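# Unload three sand cores from mould onto plywood boards

## Task

Lift three sand cores out of the mould: the elongated core with the rounded nose, plus the two upright bladed cores sitting in the mould half on the robot's right side. Set all three down on the plywood boards next to the mould and release them. The remaining two cores must stay upright in the mould.

## Robot and tools

ROBOT AND FRAMES. Two 6-joint arms, left_arm and right_arm, each with a parallel gripper. Scene frame: origin at table-top height, halfway between the two nominal bases; +x points out over the table, +z is up, and left_arm sits on the +y side. Image left and right are not the same as arm names. Calibrated bases in the scene frame: left_arm at (+0.031, +0.345, 0) m, quat_wxyz (+1.000, 0, 0, +0.008); right_arm at (+0.030, -0.335, 0) m, quat_wxyz (+1.000, 0, 0, -0.014). Each arm reports its hand pose (end_effector_position in metres, end_effector_quat_wxyz) and its wrist camera pose in its own base frame; these may be off by a few cm, more at long reach. The gripper's fingers extend along its +z axis and spread along its y axis; the reported position is between the pads, about 1 cm short of the fingertips.

JOINT ORDER (per arm, always): waist, shoulder, elbow, wrist pitch, wrist yaw, wrist roll. Nominal ranges in rad: waist -2.618..3.054, shoulder 0.000..3.142, elbow 0.000..3.142, wrist pitch -1.571..1.571, wrist yaw -1.571..1.571, wrist roll -2.094..2.094. True ends can differ by up to 0.059 rad.

ROW FORMAT (used by both execute_actions and move): one flat list of 14 numbers, each in [-1, 1], covering both arms even if only one moves. Entries 1-6 are left_arm joint offsets, entry 7 is left_arm opening, entries 8-13 are right_arm joint offsets, entry 14 is right_arm opening. Joint entries are scaled offsets, not angles: 1.0 equals 2.224 rad for waist, shoulder and elbow, and 8.485 rad for the three wrist joints. They are added to the arm's Joint targets as they stood when the action (or move) began, not to the previous row, so sending the same offset again moves further. Send 0 to hold a joint. Opening is absolute: +1 fully open, -1 shut; writing 0 commands half open, so resend the current value to leave a gripper alone.

TOOLS.
- execute_actions: actions = list of actions; each action = list of up to 15 rows, each row lasting 1/30 s; if fewer than 15 rows, the last repeats. An action asking a joint more than 0.059 rad past its range is rejected for both arms; a malformed action, or a failing first action, rejects the entire call. An empty list just reports state. cameras: list of names, [] for none, omitted/null/["all"] for all.
- move: target = one row, or a list of up to 15 rows (all offsets measured from the same starting Joint targets, not chained). Joints travel together toward the goal angles, so the gripper follows a curve; it does not avoid obstacles or the other arm. speed: rad/s for the joint with the longest trip, 0.01 to 12.57, default 0.5; one value or one per target. blend: rad, rounds corners at intermediate targets (default 0). opening_speed: how fast openings change, per second on the -1..+1 scale, at least 0.2; use a low value to close gently on fragile cores. Openings in the first target are applied at the start; in later targets, once everything has come to rest there. blocking=false returns after about 0.5 s while motion continues. The result adds a "move:" line: done, off_target (resting more than 0.035 rad away), moving, held, fault, and limits=held if steps were withheld. done does not prove contact or its absence.
- wait: seconds 0 to 10; arms keep their last command, a running move continues.
- stop: brakes a running move; needs room to slow down.
- zoom_image: camera (cam_left_wrist or cam_right_wrist), region [x0, y0, x1, y1] in pixels from the top-left, at most 504x504.
- finished_scene: scene = this scene's number (integer 1 to 2); irreversible, call once the cores are placed and released.

CAMERAS. cam_left_wrist and cam_right_wrist, both 896x504, returned in that order. Approximate intrinsics: left fx=fy=433.778, cx=446.025, cy=251.203; right fx=fy=443.33, cx=444.172, cy=252.362.

RESULT LINES. Joint positions and Joint velocities: per arm, six joints (rad, rad/s) then finger-pad gap (m; 0.094 when fully open); "within noise" means effectively stationary. Joint targets: the base your next offsets are added to. Tool commands: current gripper commands. grip_measured: measured opening on the command scale (reads a little wide when empty, a few hundredths narrower than a squeezed part). grip_effort_nm: gripper motor effort, negative closing; not a pad force. Joint torques: total drive output including gravity, with offsets and noise; first three wrap at ±28 N m. "joint sent to its limit" means a joint hit its end. "joint command not followed" means the clearance check altered some steps. MOTOR HOT appears at 75 °C; at 90 °C that arm folds and stops working; at 100 °C it collapses.

MOTION NOTES. Joint speed is capped, targets stay within a bounded lead of the measured angle, and a target putting the gripper over 200 mm from where it is gets scaled back, so large moves may need several actions. Tiny turns may not start. If an arm is pushing on something or gets dragged, command its targets back past its measured positions.

AVOID. Dropping cores, opening while a core is still moving, fast impacts or hard pushes, any contact or squeeze between the two grippers, knocking over the two cores that must stay, anything leaving the table, and long stretched or straining poses that heat the motors. The wrist camera cables count as touching. Loose objects may occasionally be nudged by outside pushes.

Each tool is called after "Emit:" by a JSON object that holds its "method" and its "body", one argument or row to a line.

## Session

Emit:
{"method": "execute_actions", "body": {
  "actions": []
}}

Scene clock: 0.00 s.
left_arm: end_effector_position=(+0.3493, -0.0518, +0.2095) grip_measured=+1.000 grip_effort_nm=n/a end_effector_quat_wxyz=(+0.534, -0.007, +0.815, -0.226) | right_arm: end_effector_position=(+0.3046, +0.0783, +0.1820) grip_measured=+1.000 grip_effort_nm=n/a end_effector_quat_wxyz=(+0.477, +0.034, +0.863, +0.162)
Joint positions: left_arm=[0.059 1.017 0.578 0.071 0.424 -0.25 0.094] | right_arm=[0.21 0.854 0.562 -0.224 -0.068 0.329 0.094]
Joint velocities: within noise
Joint torques (N m): no reading
Heat: left arm: 31 °C; right arm: 31 °C.
Joint targets: left_arm=[0.059 1.010 0.587 0.072 0.427 -0.248] | right_arm=[0.210 0.847 0.574 -0.220 -0.067 0.327]
Tool commands: left_gripper/opening=+1.0 right_gripper/opening=+1.0

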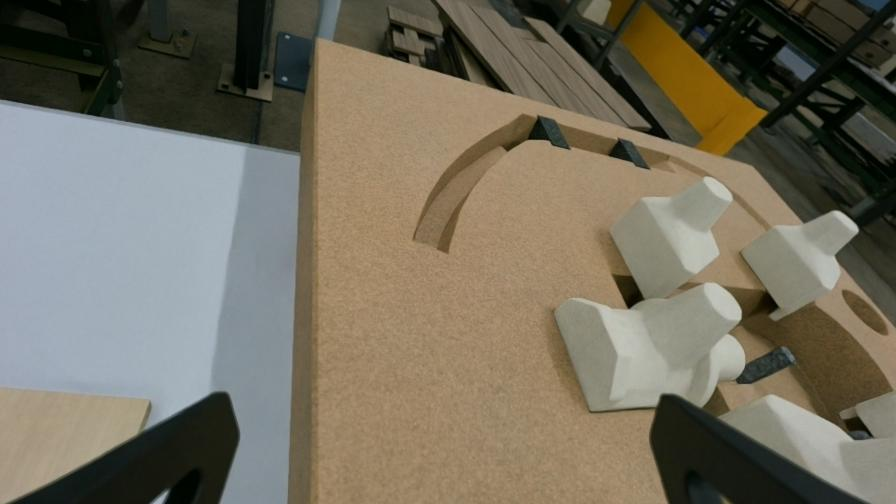

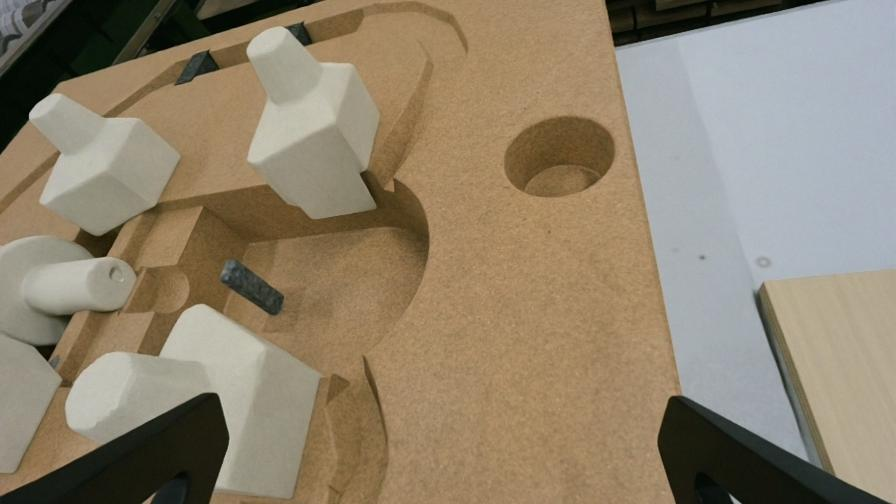

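Emit:
{"method": "move", "body": {
  "target": [-0.2289,0.1754,0.5454,-0.1617,-0.0503,0.0292,1,0.108,0.2486,0.5513,-0.1273,0.0079,-0.0385,1],
  "speed": 1.0
}}

Scene clock: 5.33 s.
left_arm: end_effector_position=(+0.2980, -0.1421, +0.3310) grip_measured=+1.000 grip_effort_nm=0.037 end_effector_quat_wxyz=(+0.317, +0.206, +0.922, -0.077) | right_arm: end_effector_position=(+0.2985, +0.1446, +0.3280) grip_measured=+1.000 grip_effort_nm=0.027 end_effector_quat_wxyz=(+0.315, -0.206, +0.923, +0.076)
Joint positions: left_arm=[-0.443 1.391 1.778 -1.293 0.009 -0.007 0.094] | right_arm=[0.444 1.395 1.771 -1.288 -0.008 0.007 0.094]
Joint velocities: within noise
Joint torques (N m): left_arm=[-0.46 -3.18 6.35 1.55 -0.06 0.01] | right_arm=[0.57 -3.38 7.27 0.95 0.06 -0.12]
Heat: left arm: 32 °C; right arm: 32 °C.
Joint targets: left_arm=[-0.450 1.400 1.801 -1.300 0.000 -0.001] | right_arm=[0.450 1.400 1.800 -1.300 0.000 0.000]
move: done

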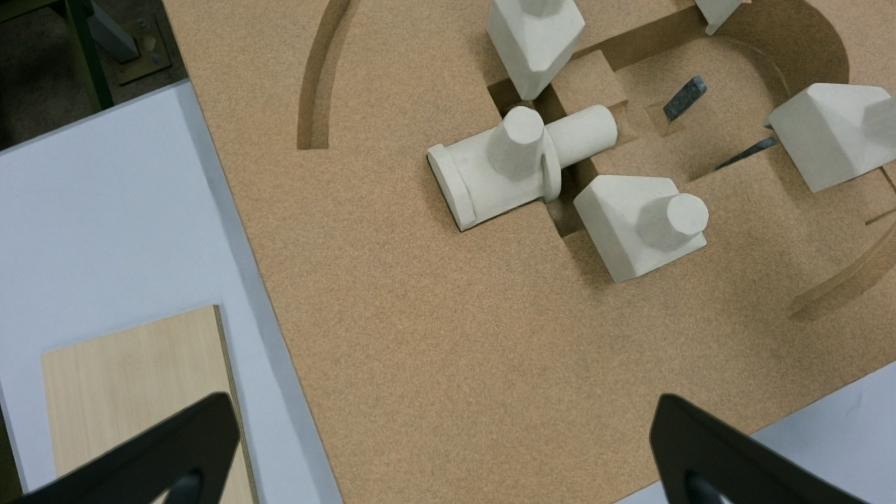

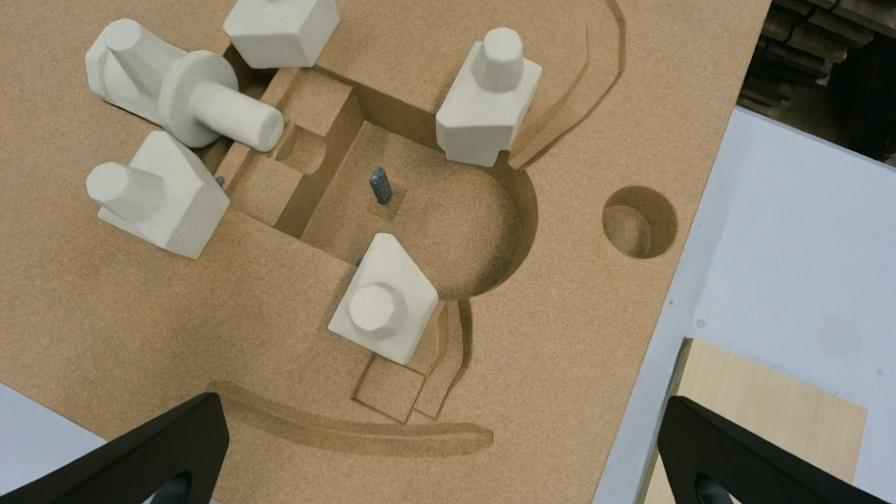

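Emit:
{"method": "move", "body": {
  "target": [0.0576,0.0697,-0.3489,0.145,0.053,0.0295,1,0.2531,-0.2073,-0.6138,0.1655,0.0825,0.0295,1],
  "speed": 0.8
}}

Scene clock: 49.67 s.
left_arm: end_effector_position=(+0.3988, -0.2145, +0.1823) grip_measured=+1.000 grip_effort_nm=0.027 end_effector_quat_wxyz=(+0.444, +0.338, +0.802, -0.212) | right_arm: end_effector_position=(+0.2548, +0.1922, +0.1782) grip_measured=+1.000 grip_effort_nm=0.027 end_effector_quat_wxyz=(+0.577, -0.130, +0.804, +0.063)
Joint positions: left_arm=[-0.329 1.545 1.031 -0.092 0.435 0.239 0.094] | right_arm=[1.005 0.954 0.442 0.076 0.688 0.237 0.094]
Joint velocities: within noise
Joint torques (N m): left_arm=[0.51 -5.59 5.01 2.16 0.35 0.08] | right_arm=[0.68 -2.82 5.64 1.63 0.24 0.1]
Heat: left arm: 34 °C; right arm: 34 °C.
Joint targets: left_arm=[-0.322 1.555 1.024 -0.070 0.450 0.250] | right_arm=[1.013 0.939 0.435 0.104 0.700 0.251]
move: done

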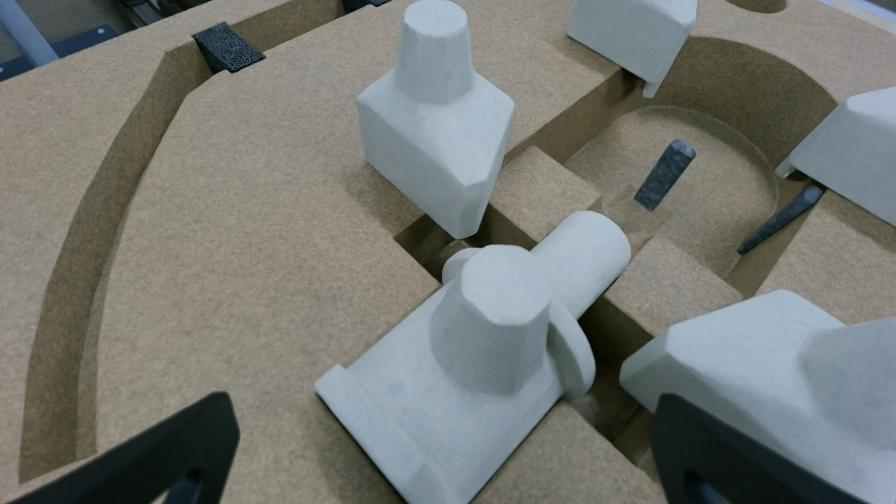

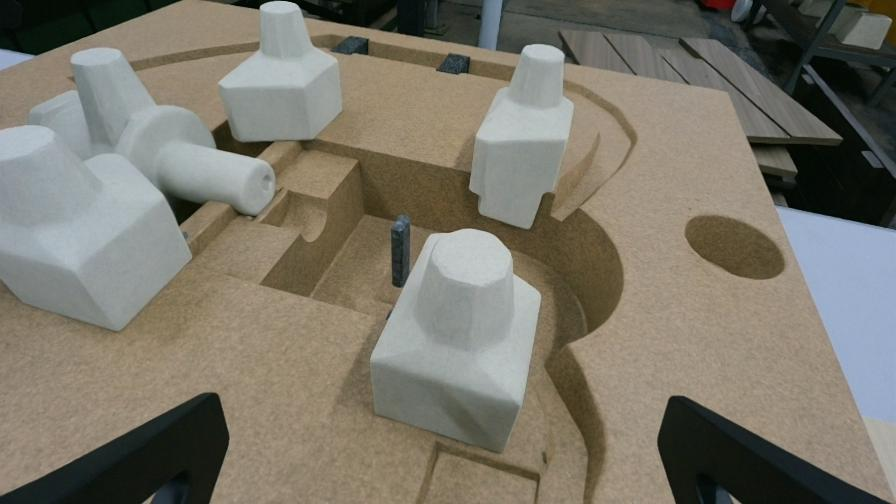

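Emit:
{"method": "move", "body": {
  "target": [0.0528,0.0443,-0.005,0.0131,0.0413,0.0189,1,-0.069,0.187,0.0342,0.0443,0,0,1],
  "speed": 0.5
}}

Scene clock: 64.90 s.
left_arm: end_effector_position=(+0.3999, -0.2131, +0.1796) grip_measured=+1.000 grip_effort_nm=0.027 end_effector_quat_wxyz=(+0.464, +0.415, +0.725, -0.295) | right_arm: end_effector_position=(+0.3161, +0.1978, +0.1422) grip_measured=+1.000 grip_effort_nm=0.027 end_effector_quat_wxyz=(+0.585, -0.069, +0.808, +0.026)
Joint positions: left_arm=[-0.211 1.639 1.023 0.023 0.782 0.396 0.094] | right_arm=[0.866 1.351 0.479 0.451 0.691 0.238 0.094]
Joint velocities: within noise
Joint torques (N m): left_arm=[0.5 -5.67 4.63 2.02 0.48 0.1] | right_arm=[-0.55 -3.56 7.97 1.62 0.2 0.11]
Heat: left arm: 36 °C; right arm: 36 °C.
Joint targets: left_arm=[-0.205 1.654 1.014 0.041 0.800 0.410] | right_arm=[0.860 1.355 0.511 0.480 0.700 0.250]
move: done

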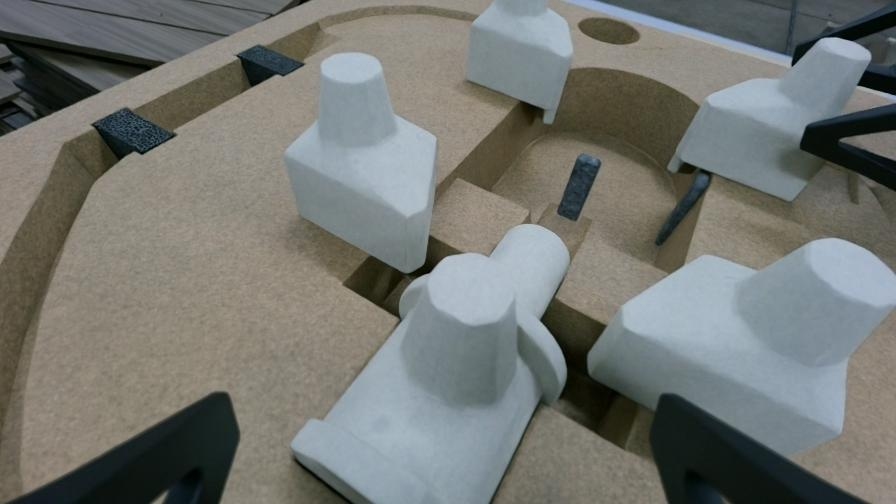

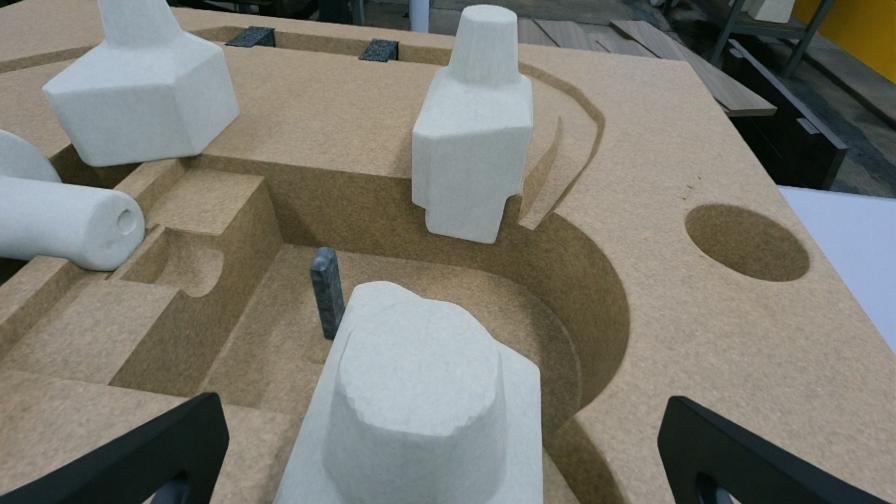

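Emit:
{"method": "move", "body": {
  "target": [
    [-0.0555,0.1174,0.0634,0.0134,0,0,1,-0.0022,0.0126,0.0144,0,0,0,1],
    [-0.0555,0.1174,0.0634,0.0134,0,0,1,-0.0022,0.0126,0.0144,0,0,0,-0.45]
  ],
  "speed": 0.3,
  "opening_speed": 0.6
}}

Scene clock: 83.03 s.
left_arm: end_effector_position=(+0.4204, -0.2686, +0.1312) grip_measured=+1.000 grip_effort_nm=0.022 end_effector_quat_wxyz=(+0.440, +0.452, +0.706, -0.321) | right_arm: end_effector_position=(+0.3236, +0.2035, +0.1508) grip_measured=-0.256 grip_effort_nm=-1.004 end_effector_quat_wxyz=(+0.592, -0.055, +0.803, +0.034)
Joint positions: left_arm=[-0.316 1.891 1.133 0.145 0.784 0.401 0.094] | right_arm=[0.862 1.376 0.515 0.465 0.697 0.251 0.035]
Joint velocities: within noise
Joint torques (N m): left_arm=[-0.94 -6.93 6.84 1.9 0.49 0.06] | right_arm=[-0.65 -3.58 7.66 1.51 0.15 -0.05]
Heat: left arm: 37 °C; right arm: 36 °C.
Joint targets: left_arm=[-0.328 1.915 1.154 0.155 0.800 0.410] | right_arm=[0.855 1.383 0.543 0.480 0.700 0.251]
move: done

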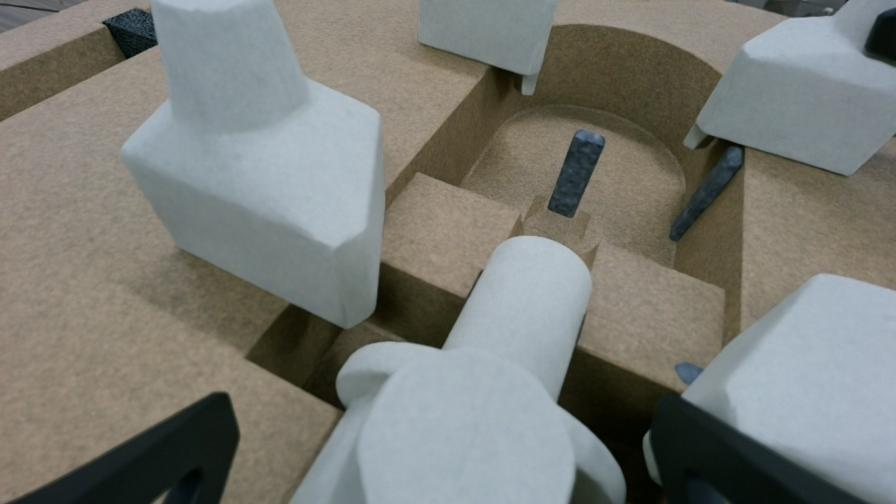

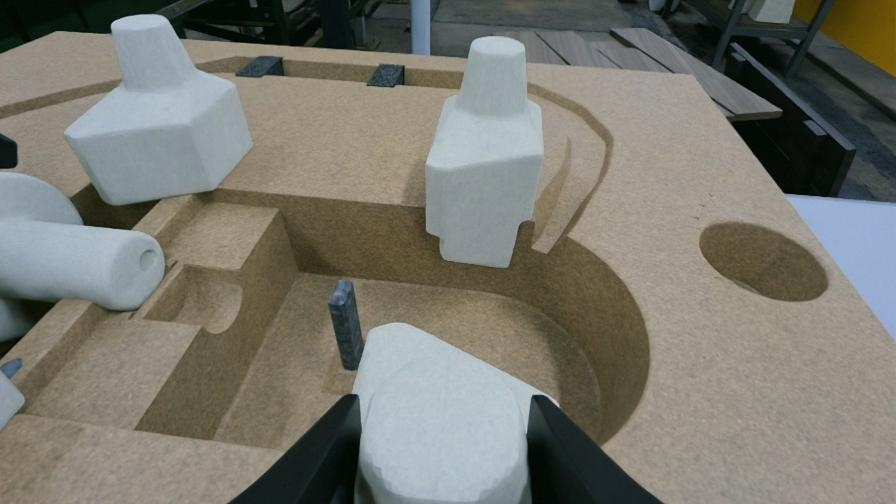

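Emit:
{"method": "move", "body": {
  "target": [
    [-0.0027,-0.0135,-0.0094,0,0,0,1,0,0,0,0,0,0,-0.5],
    [-0.0027,-0.0135,-0.0094,0,0,0,-0.45,0,0,0,0,0,0,-0.5],
    [-0.0027,-0.0135,-0.0094,0,0,0,-0.45,0,-0.0868,0.1268,-0.053,0,0,-0.5]
  ],
  "speed": 0.25,
  "opening_speed": 0.6
}}

Scene clock: 96.57 s.
left_arm: end_effector_position=(+0.4204, -0.2778, +0.1454) grip_measured=-0.201 grip_effort_nm=-0.994 end_effector_quat_wxyz=(+0.462, +0.463, +0.681, -0.331) | right_arm: end_effector_position=(+0.3190, +0.2029, +0.2125) grip_measured=-0.266 grip_effort_nm=-1.004 end_effector_quat_wxyz=(+0.560, -0.083, +0.824, +0.014)
Joint positions: left_arm=[-0.325 1.891 1.136 0.21 0.816 0.39 0.038] | right_arm=[0.862 1.228 0.769 -0.038 0.674 0.252 0.034]
Joint velocities: within noise
Joint torques (N m): left_arm=[-0.58 -9.07 4.89 1.25 0.12 0.18] | right_arm=[-0.65 -6.75 10.69 1.96 0.38 -0.05]
Heat: left arm: 36 °C; right arm: 38 °C.
Joint targets: left_arm=[-0.334 1.884 1.134 0.155 0.800 0.410] | right_arm=[0.855 1.190 0.825 0.030 0.700 0.250]
move: off_target (left_arm, right_arm); left_arm: the wrist pitch is farthest, 0.055 rad from its target; right_arm: the wrist pitch is farthest, 0.069 rad from its target

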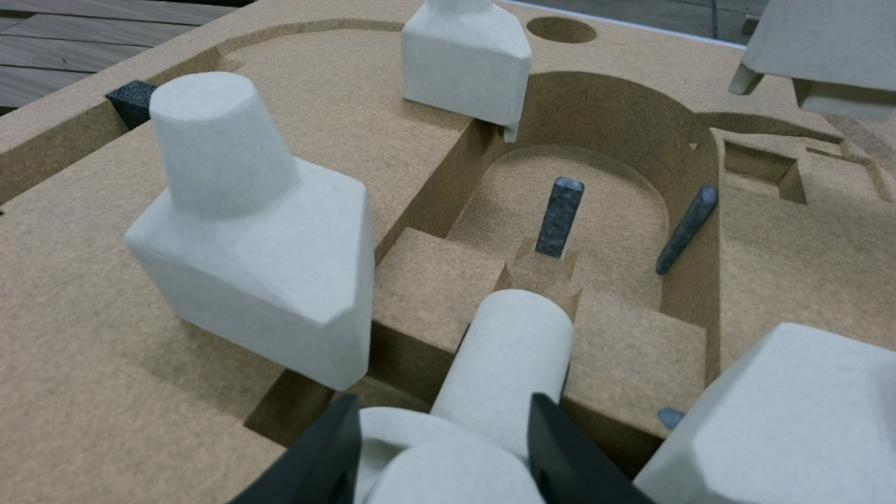

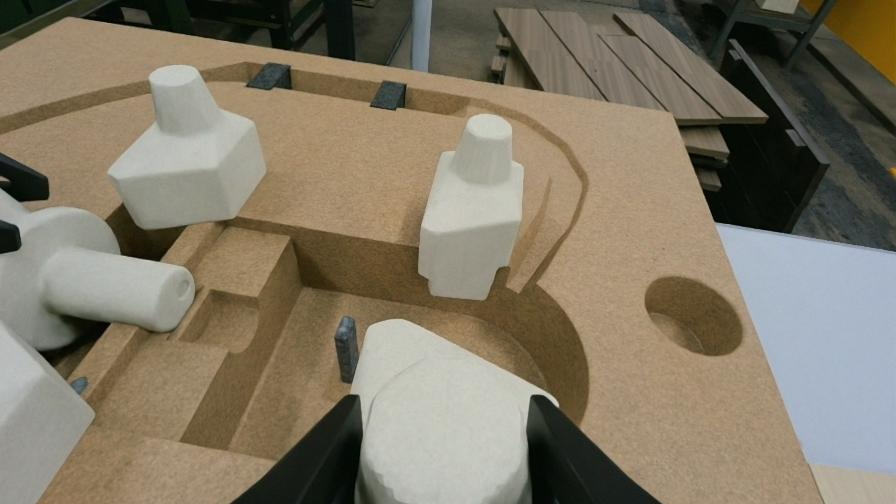

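Emit:
{"method": "move", "body": {
  "target": [0,-0.0355,0.0364,-0.0018,0,0,-0.5,0,-0.0393,0.0355,-0.0296,0,0,-0.5],
  "speed": 0.25
}}

Scene clock: 130.67 s.
left_arm: end_effector_position=(+0.4231, -0.2757, +0.1500) grip_measured=-0.202 grip_effort_nm=-0.999 end_effector_quat_wxyz=(+0.452, +0.462, +0.693, -0.319) | right_arm: end_effector_position=(+0.3029, +0.1842, +0.2310) grip_measured=-0.266 grip_effort_nm=-1.009 end_effector_quat_wxyz=(+0.536, -0.099, +0.838, -0.008)
Joint positions: left_arm=[-0.327 1.877 1.175 0.12 0.787 0.409 0.037] | right_arm=[0.862 1.138 0.846 -0.283 0.674 0.252 0.034]
Joint velocities: within noise
Joint torques (N m): left_arm=[-0.39 -14.09 8.53 2.04 0.44 -0.07] | right_arm=[-0.65 -5.93 10.92 1.87 0.41 -0.06]
Heat: left arm: 36 °C; right arm: 40 °C.
Joint targets: left_arm=[-0.334 1.806 1.214 0.140 0.800 0.410] | right_arm=[0.855 1.103 0.904 -0.221 0.700 0.250]
move: off_target (left_arm, right_arm); left_arm: the shoulder is farthest, 0.072 rad from its target; right_arm: the wrist pitch is farthest, 0.062 rad from its target

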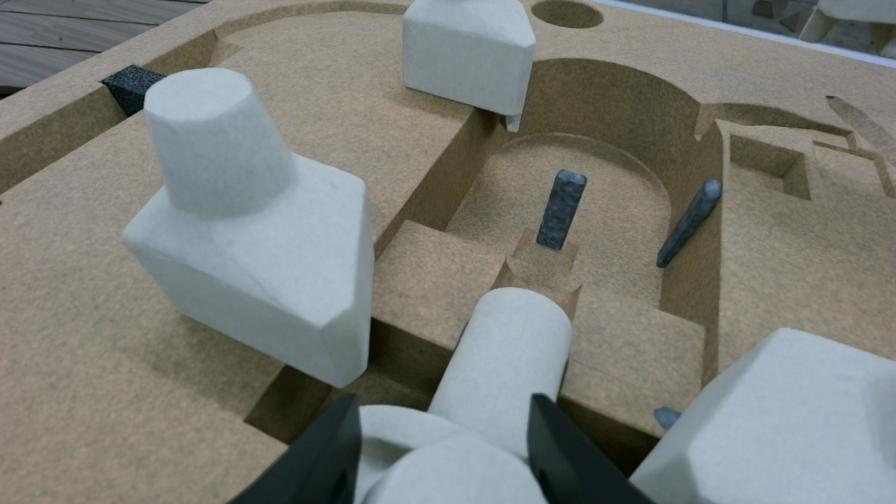

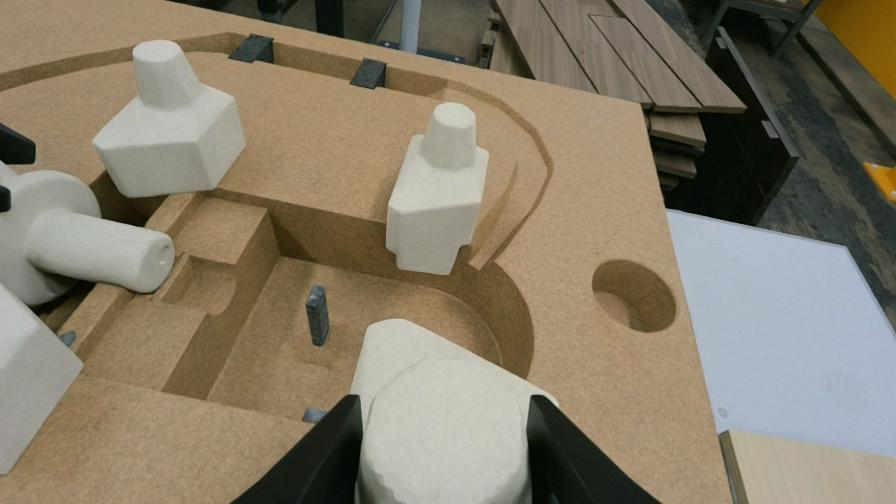

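Emit:
{"method": "move", "body": {
  "target": [0,-0.022,0.009,0.003,0,0,-0.6,-0.6205,0.1461,0.295,-0.1191,-0.0825,-0.0295,-0.5],
  "speed": 0.6
}}

Scene clock: 135.77 s.
left_arm: end_effector_position=(+0.4213, -0.2754, +0.1638) grip_measured=-0.203 grip_effort_nm=-0.999 end_effector_quat_wxyz=(+0.459, +0.464, +0.690, -0.311) | right_arm: end_effector_position=(+0.2771, -0.1604, +0.2304) grip_measured=-0.267 grip_effort_nm=-1.004 end_effector_quat_wxyz=(+0.193, +0.258, +0.945, -0.054)
Joint positions: left_arm=[-0.332 1.841 1.18 0.095 0.771 0.413 0.037] | right_arm=[-0.524 1.432 1.51 -1.246 0.007 0.007 0.034]
Joint velocities: within noise
Joint torques (N m): left_arm=[-0.16 -14.84 9.88 2.62 0.64 -0.11] | right_arm=[-0.03 -4.77 9.44 0.86 -0.11 -0.11]
Heat: left arm: 39 °C; right arm: 40 °C.
Joint targets: left_arm=[-0.334 1.756 1.234 0.166 0.800 0.410] | right_arm=[-0.525 1.428 1.560 -1.231 0.000 0.000]
move: off_target (left_arm, right_arm); left_arm: the shoulder is farthest, 0.084 rad from its target; right_arm: the elbow is farthest, 0.050 rad from its target

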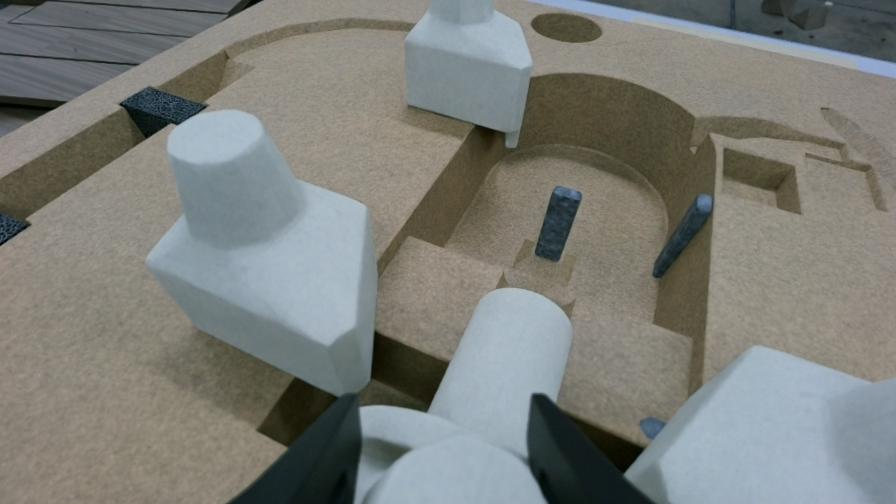

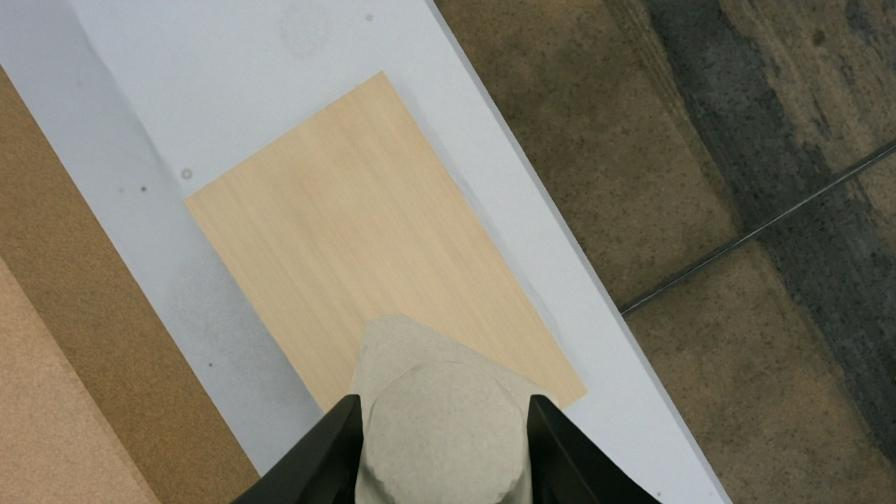

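Emit:
{"method": "move", "body": {
  "target": [0,-0.0319,0.0836,-0.0278,0,0,-0.6,-0.1253,0.2557,0.0351,-0.0313,-0.0641,0,-0.5],
  "speed": 0.4
}}

Scene clock: 144.40 s.
left_arm: end_effector_position=(+0.4218, -0.2742, +0.2301) grip_measured=-0.204 grip_effort_nm=-1.004 end_effector_quat_wxyz=(+0.459, +0.461, +0.694, -0.309) | right_arm: end_effector_position=(+0.2830, -0.1689, +0.0991) grip_measured=-0.267 grip_effort_nm=-1.004 end_effector_quat_wxyz=(-0.027, +0.406, +0.871, +0.275)
Joint positions: left_arm=[-0.332 1.765 1.362 -0.162 0.762 0.407 0.037] | right_arm=[-0.801 2.003 1.601 -1.441 -0.495 0.003 0.034]
Joint velocities: within noise
Joint torques (N m): left_arm=[-0.06 -14.17 10.66 2.85 0.72 -0.03] | right_arm=[-0.28 -8.94 7.68 -0.83 -0.7 -0.06]
Heat: left arm: 44 °C; right arm: 39 °C.
Joint targets: left_arm=[-0.334 1.686 1.420 -0.071 0.800 0.410] | right_arm=[-0.804 1.996 1.639 -1.497 -0.544 0.000]
move: off_target (left_arm, right_arm); left_arm: the wrist pitch is farthest, 0.092 rad from its target; right_arm: the wrist pitch is farthest, 0.055 rad from its target

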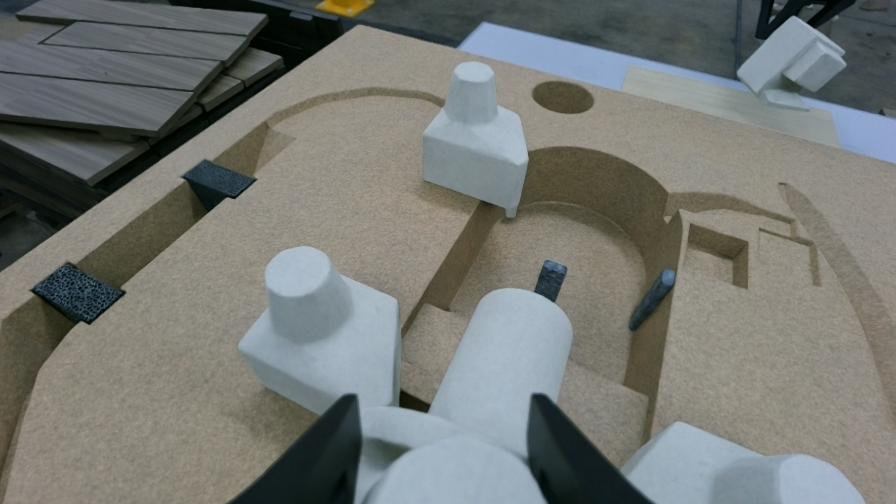

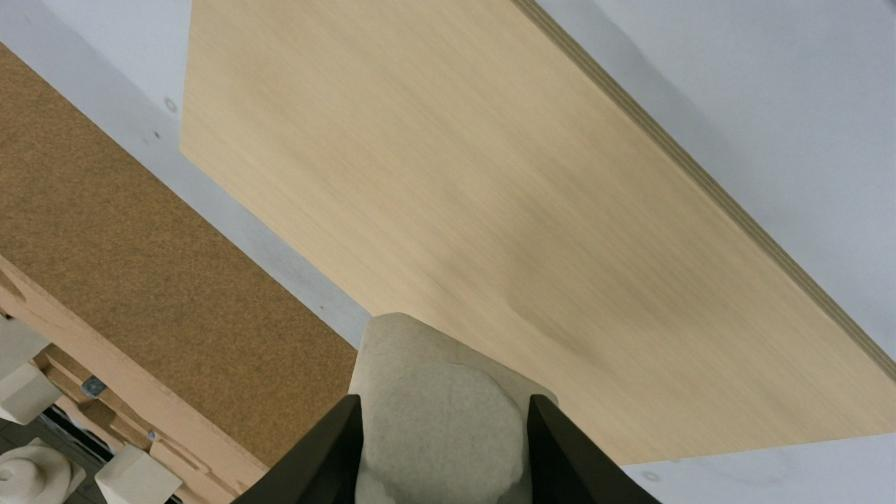

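Emit:
{"method": "move", "body": {
  "target": [
    [0.2401,-0.1138,-0.1165,-0.0061,0,0,-0.6,0,0.008,-0.025,0.0087,-0.0047,0,-0.5],
    [0.4631,-0.196,-0.33,0.0283,0,0,-0.6,0,0.0157,-0.0504,0.0173,-0.0047,0,-0.5]
  ],
  "speed": 0.5,
  "blend": 0.1
}}

Scene clock: 161.03 s.
left_arm: end_effector_position=(+0.3478, +0.1327, +0.1660) grip_measured=-0.205 grip_effort_nm=-0.999 end_effector_quat_wxyz=(+0.546, +0.055, +0.835, -0.043) | right_arm: end_effector_position=(+0.2908, -0.1688, +0.0739) grip_measured=-0.267 grip_effort_nm=-1.004 end_effector_quat_wxyz=(-0.013, +0.405, +0.867, +0.288)
Joint positions: left_arm=[0.693 1.308 0.67 0.06 0.748 0.405 0.037] | right_arm=[-0.801 2.03 1.529 -1.327 -0.532 0.002 0.034]
Joint velocities: within noise
Joint torques (N m): left_arm=[0.32 -8.43 6.64 3.07 0.88 0] | right_arm=[-0.28 -8.4 4.38 -0.52 -0.75 -0.07]
Heat: left arm: 43 °C; right arm: 38 °C.
Joint targets: left_arm=[0.696 1.250 0.686 0.169 0.800 0.410] | right_arm=[-0.804 2.031 1.526 -1.350 -0.584 0.000]
move: off_target (left_arm, right_arm); left_arm: the wrist pitch is farthest, 0.110 rad from its target; right_arm: the wrist yaw is farthest, 0.052 rad from its target

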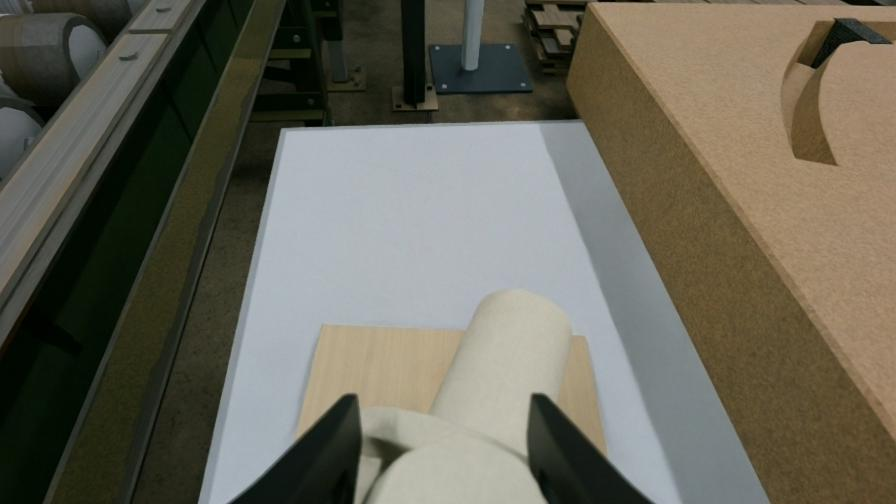

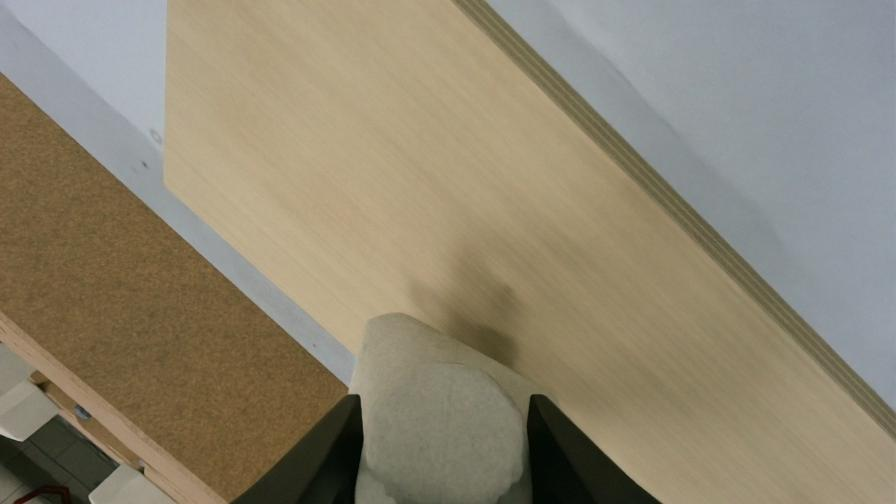

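Emit:
{"method": "move", "body": {
  "target": [0,0.0486,-0.0562,0.0293,0,0,-0.6,0,0.0081,-0.0252,0.0087,0,0,-0.5],
  "speed": 0.25
}}

Emit:
{"method": "zoom_image", "body": {
  "camera": "cam_left_wrist",
  "region": [240, 260, 680, 504]
}}

Scene clock: 171.63 s.
left_arm: end_effector_position=(+0.3480, +0.1325, +0.1397) grip_measured=-0.205 grip_effort_nm=-0.999 end_effector_quat_wxyz=(+0.564, +0.067, +0.822, -0.026) | right_arm: end_effector_position=(+0.2900, -0.1659, +0.0567) grip_measured=-0.267 grip_effort_nm=-1.004 end_effector_quat_wxyz=(-0.013, +0.406, +0.866, +0.293)
Joint positions: left_arm=[0.693 1.368 0.548 0.303 0.751 0.405 0.037] | right_arm=[-0.801 2.044 1.475 -1.264 -0.541 0.002 0.034]
Joint velocities: within noise
Joint torques (N m): left_arm=[0.31 -4.9 6 3.14 0.82 -0.01] | right_arm=[-0.27 -8.13 4.12 -0.41 -0.67 -0.06]
Heat: left arm: 43 °C; right arm: 36 °C.
Joint targets: left_arm=[0.696 1.358 0.562 0.418 0.800 0.410] | right_arm=[-0.804 2.049 1.470 -1.276 -0.584 0.000]
move: off_target (left_arm, right_arm); left_arm: the wrist pitch is farthest, 0.114 rad from its target; right_arm: the wrist yaw is farthest, 0.043 rad from its target

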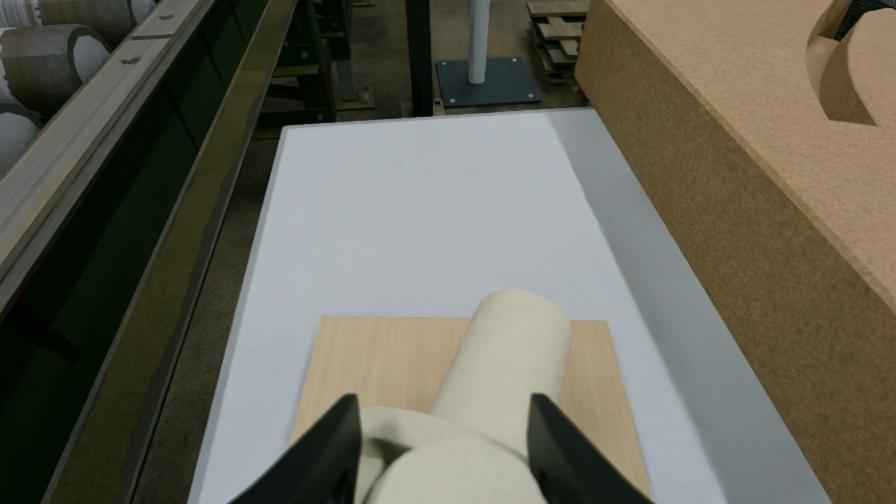

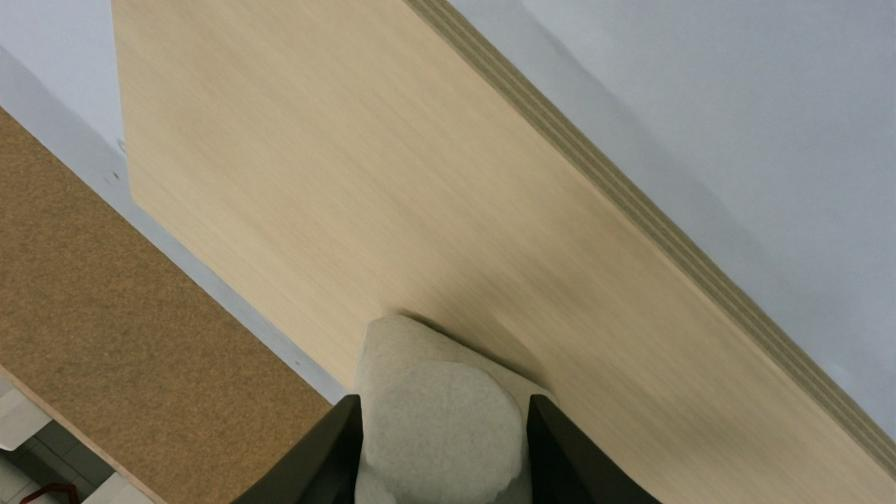

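Scaled by 1.145.

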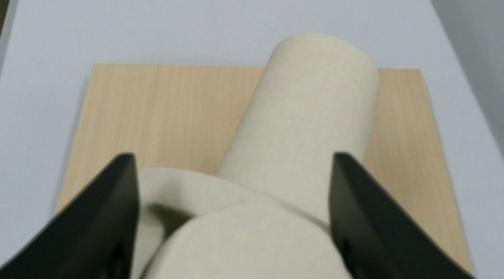

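Emit:
{"method": "move", "body": {
  "target": [0,0.018,-0.002,0.002,0,0,-0.6,0,0.0063,-0.003,0.001,0,0,-0.5],
  "speed": 0.12
}}

Emit:
{"method": "zoom_image", "body": {
  "camera": "cam_right_wrist",
  "region": [280, 260, 720, 504]
}}

Scene clock: 176.53 s.
left_arm: end_effector_position=(+0.3499, +0.1339, +0.1302) grip_measured=-0.205 grip_effort_nm=-1.004 end_effector_quat_wxyz=(+0.559, +0.063, +0.826, -0.032) | right_arm: end_effector_position=(+0.2913, -0.1651, +0.0543) grip_measured=-0.267 grip_effort_nm=-1.004 end_effector_quat_wxyz=(-0.014, +0.407, +0.863, +0.299)
Joint positions: left_arm=[0.693 1.407 0.548 0.322 0.752 0.405 0.037] | right_arm=[-0.801 2.055 1.475 -1.261 -0.551 0.002 0.034]
Joint velocities: within noise
Joint torques (N m): left_arm=[0.17 -4.88 5.6 3.1 0.82 -0.01] | right_arm=[-0.27 -7.9 3.62 -0.38 -0.57 -0.06]
Heat: left arm: 44 °C; right arm: 36 °C.
Joint targets: left_arm=[0.696 1.398 0.557 0.435 0.800 0.410] | right_arm=[-0.804 2.064 1.464 -1.268 -0.584 0.000]
move: off_target (left_arm); left_arm: the wrist pitch is farthest, 0.113 rad from its target

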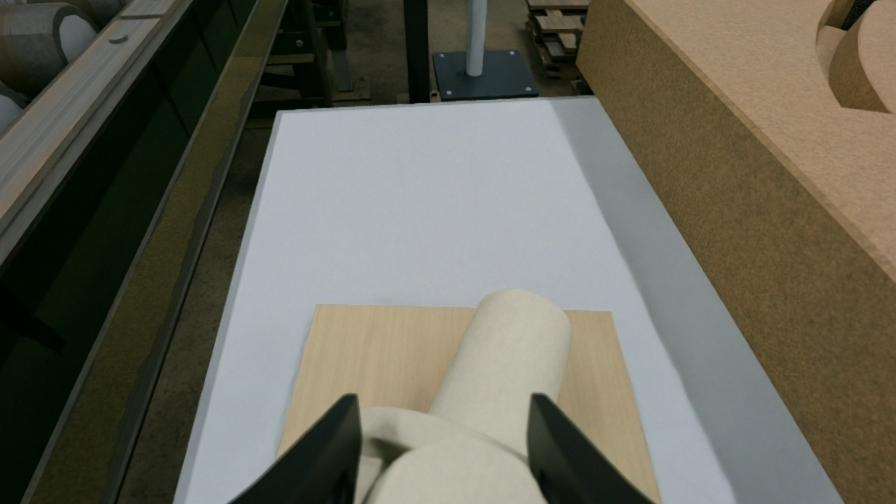

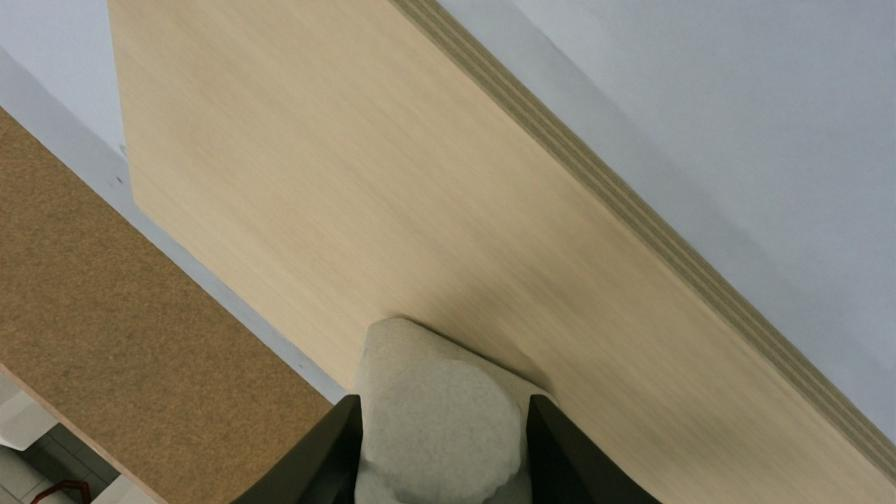

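Scaled by 1.145.

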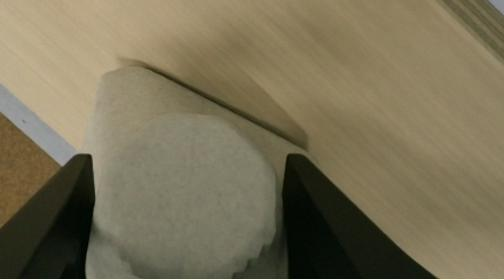

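Emit:
{"method": "move", "body": {
  "target": [0,0.014,-0.002,0.001,0,0,-0.6,0,0.006,-0.002,0.0,0,0,-0.5],
  "speed": 0.12,
  "cameras": []
}}

Emit:
{"method": "move", "body": {
  "target": [0,0.012,-0.002,0.001,0,0,-0.6,0,0.006,-0.002,0.0,0,0,-0.5],
  "speed": 0.12
}}

Emit:
{"method": "zoom_image", "body": {
  "camera": "cam_right_wrist",
  "region": [280, 260, 720, 504]
}}

Scene clock: 180.90 s.
left_arm: end_effector_position=(+0.3495, +0.1335, +0.1191) grip_measured=-0.205 grip_effort_nm=-1.004 end_effector_quat_wxyz=(+0.551, +0.058, +0.832, -0.040) | right_arm: end_effector_position=(+0.2916, -0.1626, +0.0524) grip_measured=-0.267 grip_effort_nm=-1.004 end_effector_quat_wxyz=(-0.017, +0.408, +0.860, +0.306)
Joint positions: left_arm=[0.693 1.438 0.541 0.334 0.752 0.405 0.037] | right_arm=[-0.801 2.062 1.47 -1.261 -0.564 0.002 0.034]
Joint velocities: within noise
Joint torques (N m): left_arm=[0.28 -5.09 5.61 3.04 0.82 -0.03] | right_arm=[-0.27 -7.49 3.58 -0.4 -0.46 -0.06]
Heat: left arm: 45 °C; right arm: 37 °C.
Joint targets: left_arm=[0.696 1.429 0.553 0.444 0.800 0.410] | right_arm=[-0.804 2.077 1.459 -1.268 -0.584 0.000]
move: off_target (left_arm); left_arm: the wrist pitch is farthest, 0.110 rad from its target
No camera images: "cameras" was empty.

Scene clock: 181.80 s.
left_arm: end_effector_position=(+0.3503, +0.1341, +0.1122) grip_measured=-0.205 grip_effort_nm=-0.994 end_effector_quat_wxyz=(+0.546, +0.055, +0.835, -0.044) | right_arm: end_effector_position=(+0.2924, -0.1609, +0.0513) grip_measured=-0.267 grip_effort_nm=-1.004 end_effector_quat_wxyz=(-0.019, +0.409, +0.857, +0.313)
Joint positions: left_arm=[0.693 1.463 0.541 0.343 0.752 0.405 0.037] | right_arm=[-0.801 2.07 1.47 -1.263 -0.576 0.002 0.034]
Joint velocities: within noise
Joint torques (N m): left_arm=[0.23 -5.08 5.15 3.05 0.84 0] | right_arm=[-0.29 -7.06 3.25 -0.38 -0.33 -0.05]
Heat: left arm: 45 °C; right arm: 36 °C.
Joint targets: left_arm=[0.696 1.456 0.548 0.452 0.800 0.410] | right_arm=[-0.804 2.090 1.455 -1.268 -0.584 0.000]
move: off_target (left_arm); left_arm: the wrist pitch is farthest, 0.109 rad from its target

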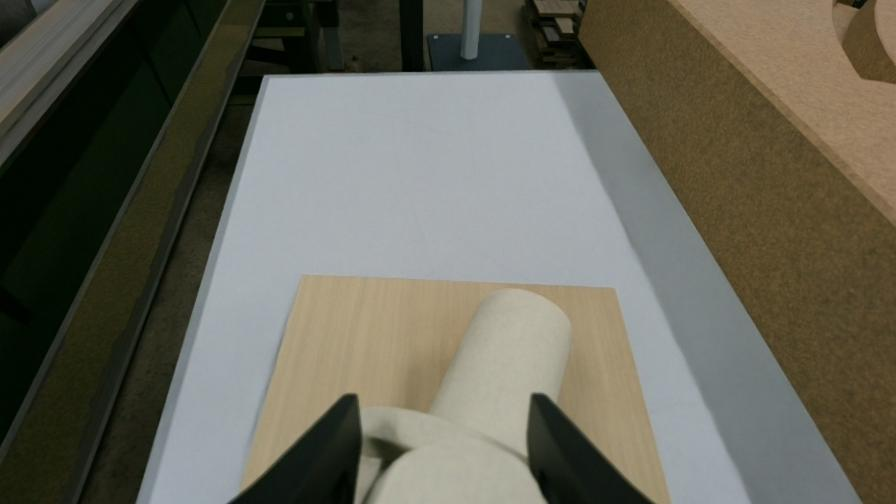

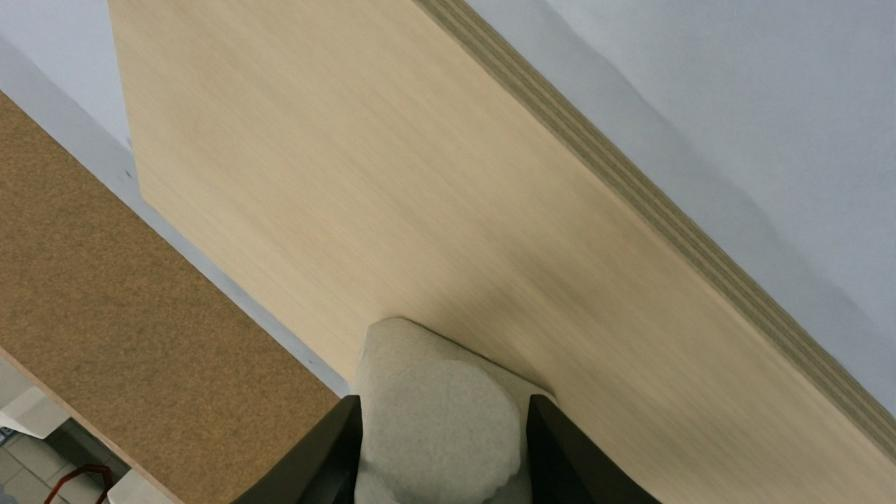

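Scaled by 1.145.

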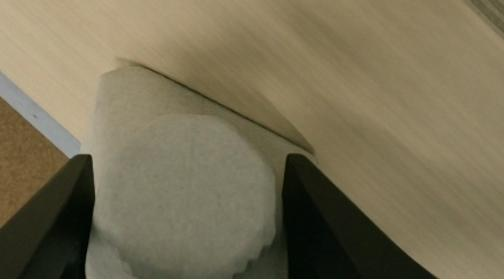

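Emit:
{"method": "move", "body": {
  "target": [
    [0,0.014,-0.002,0.001,0,0,-0.6,0,0,0,0,0,0,-0.5],
    [0,0.014,-0.002,0.001,0,0,-0.6,0,0,0,0,0,0,-0.1]
  ],
  "speed": 0.12,
  "opening_speed": 0.2
}}

Emit:
{"method": "zoom_image", "body": {
  "camera": "cam_right_wrist",
  "region": [280, 260, 720, 504]
}}

Scene clock: 188.40 s.
left_arm: end_effector_position=(+0.3530, +0.1341, +0.1112) grip_measured=-0.205 grip_effort_nm=-0.999 end_effector_quat_wxyz=(+0.551, +0.059, +0.831, -0.048) | right_arm: end_effector_position=(+0.2909, -0.1593, +0.0485) grip_measured=-0.103 grip_effort_nm=0.178 end_effector_quat_wxyz=(-0.025, +0.410, +0.856, +0.315)
Joint positions: left_arm=[0.693 1.486 0.541 0.377 0.766 0.4 0.037] | right_arm=[-0.801 2.076 1.465 -1.264 -0.576 0.001 0.042]
Joint velocities: within noise
Joint torques (N m): left_arm=[0.27 -4.52 4.71 2.78 0.67 0.1] | right_arm=[-0.25 -7.58 3.6 -0.4 -0.33 -0.06]
Heat: left arm: 46 °C; right arm: 36 °C.
Joint targets: left_arm=[0.696 1.487 0.544 0.461 0.800 0.410] | right_arm=[-0.804 2.090 1.455 -1.268 -0.584 0.000]
move: off_target (left_arm); left_arm: the wrist pitch is farthest, 0.084 rad from its target

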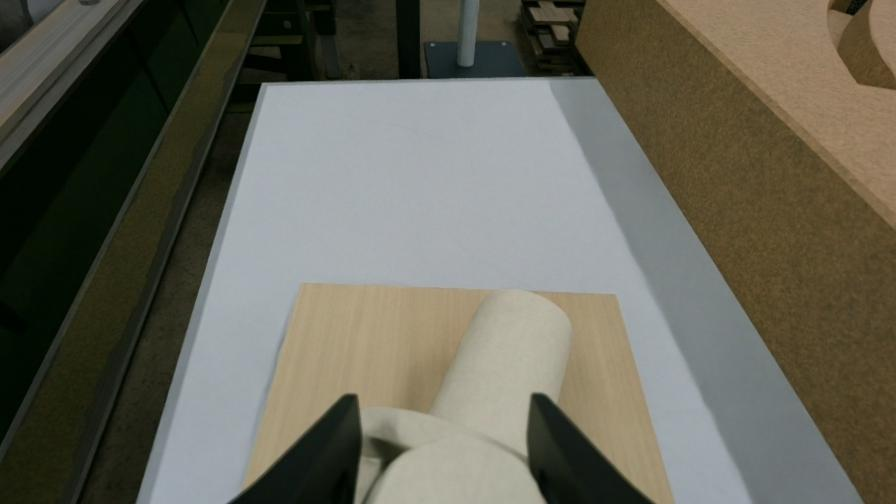

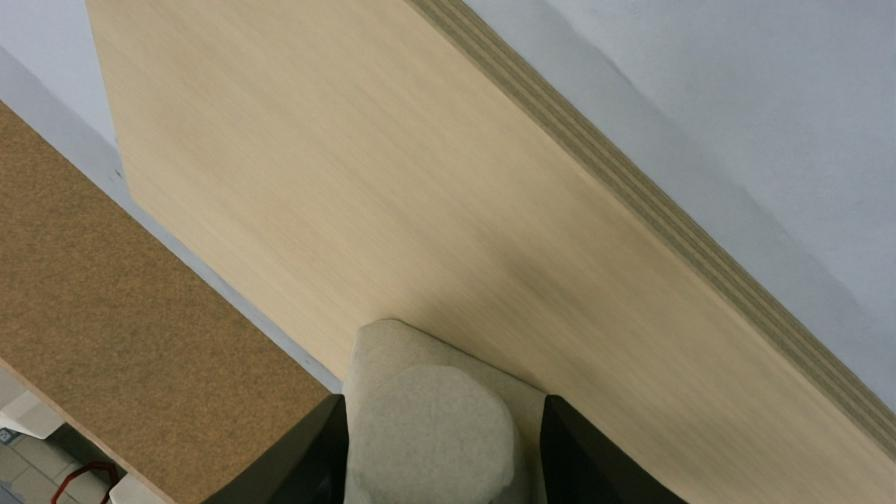

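Scaled by 1.145.

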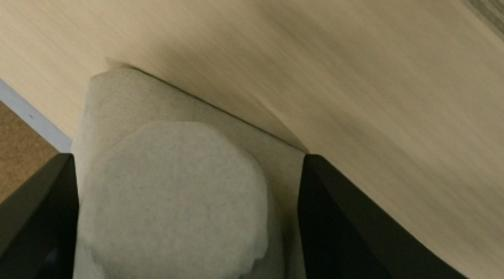

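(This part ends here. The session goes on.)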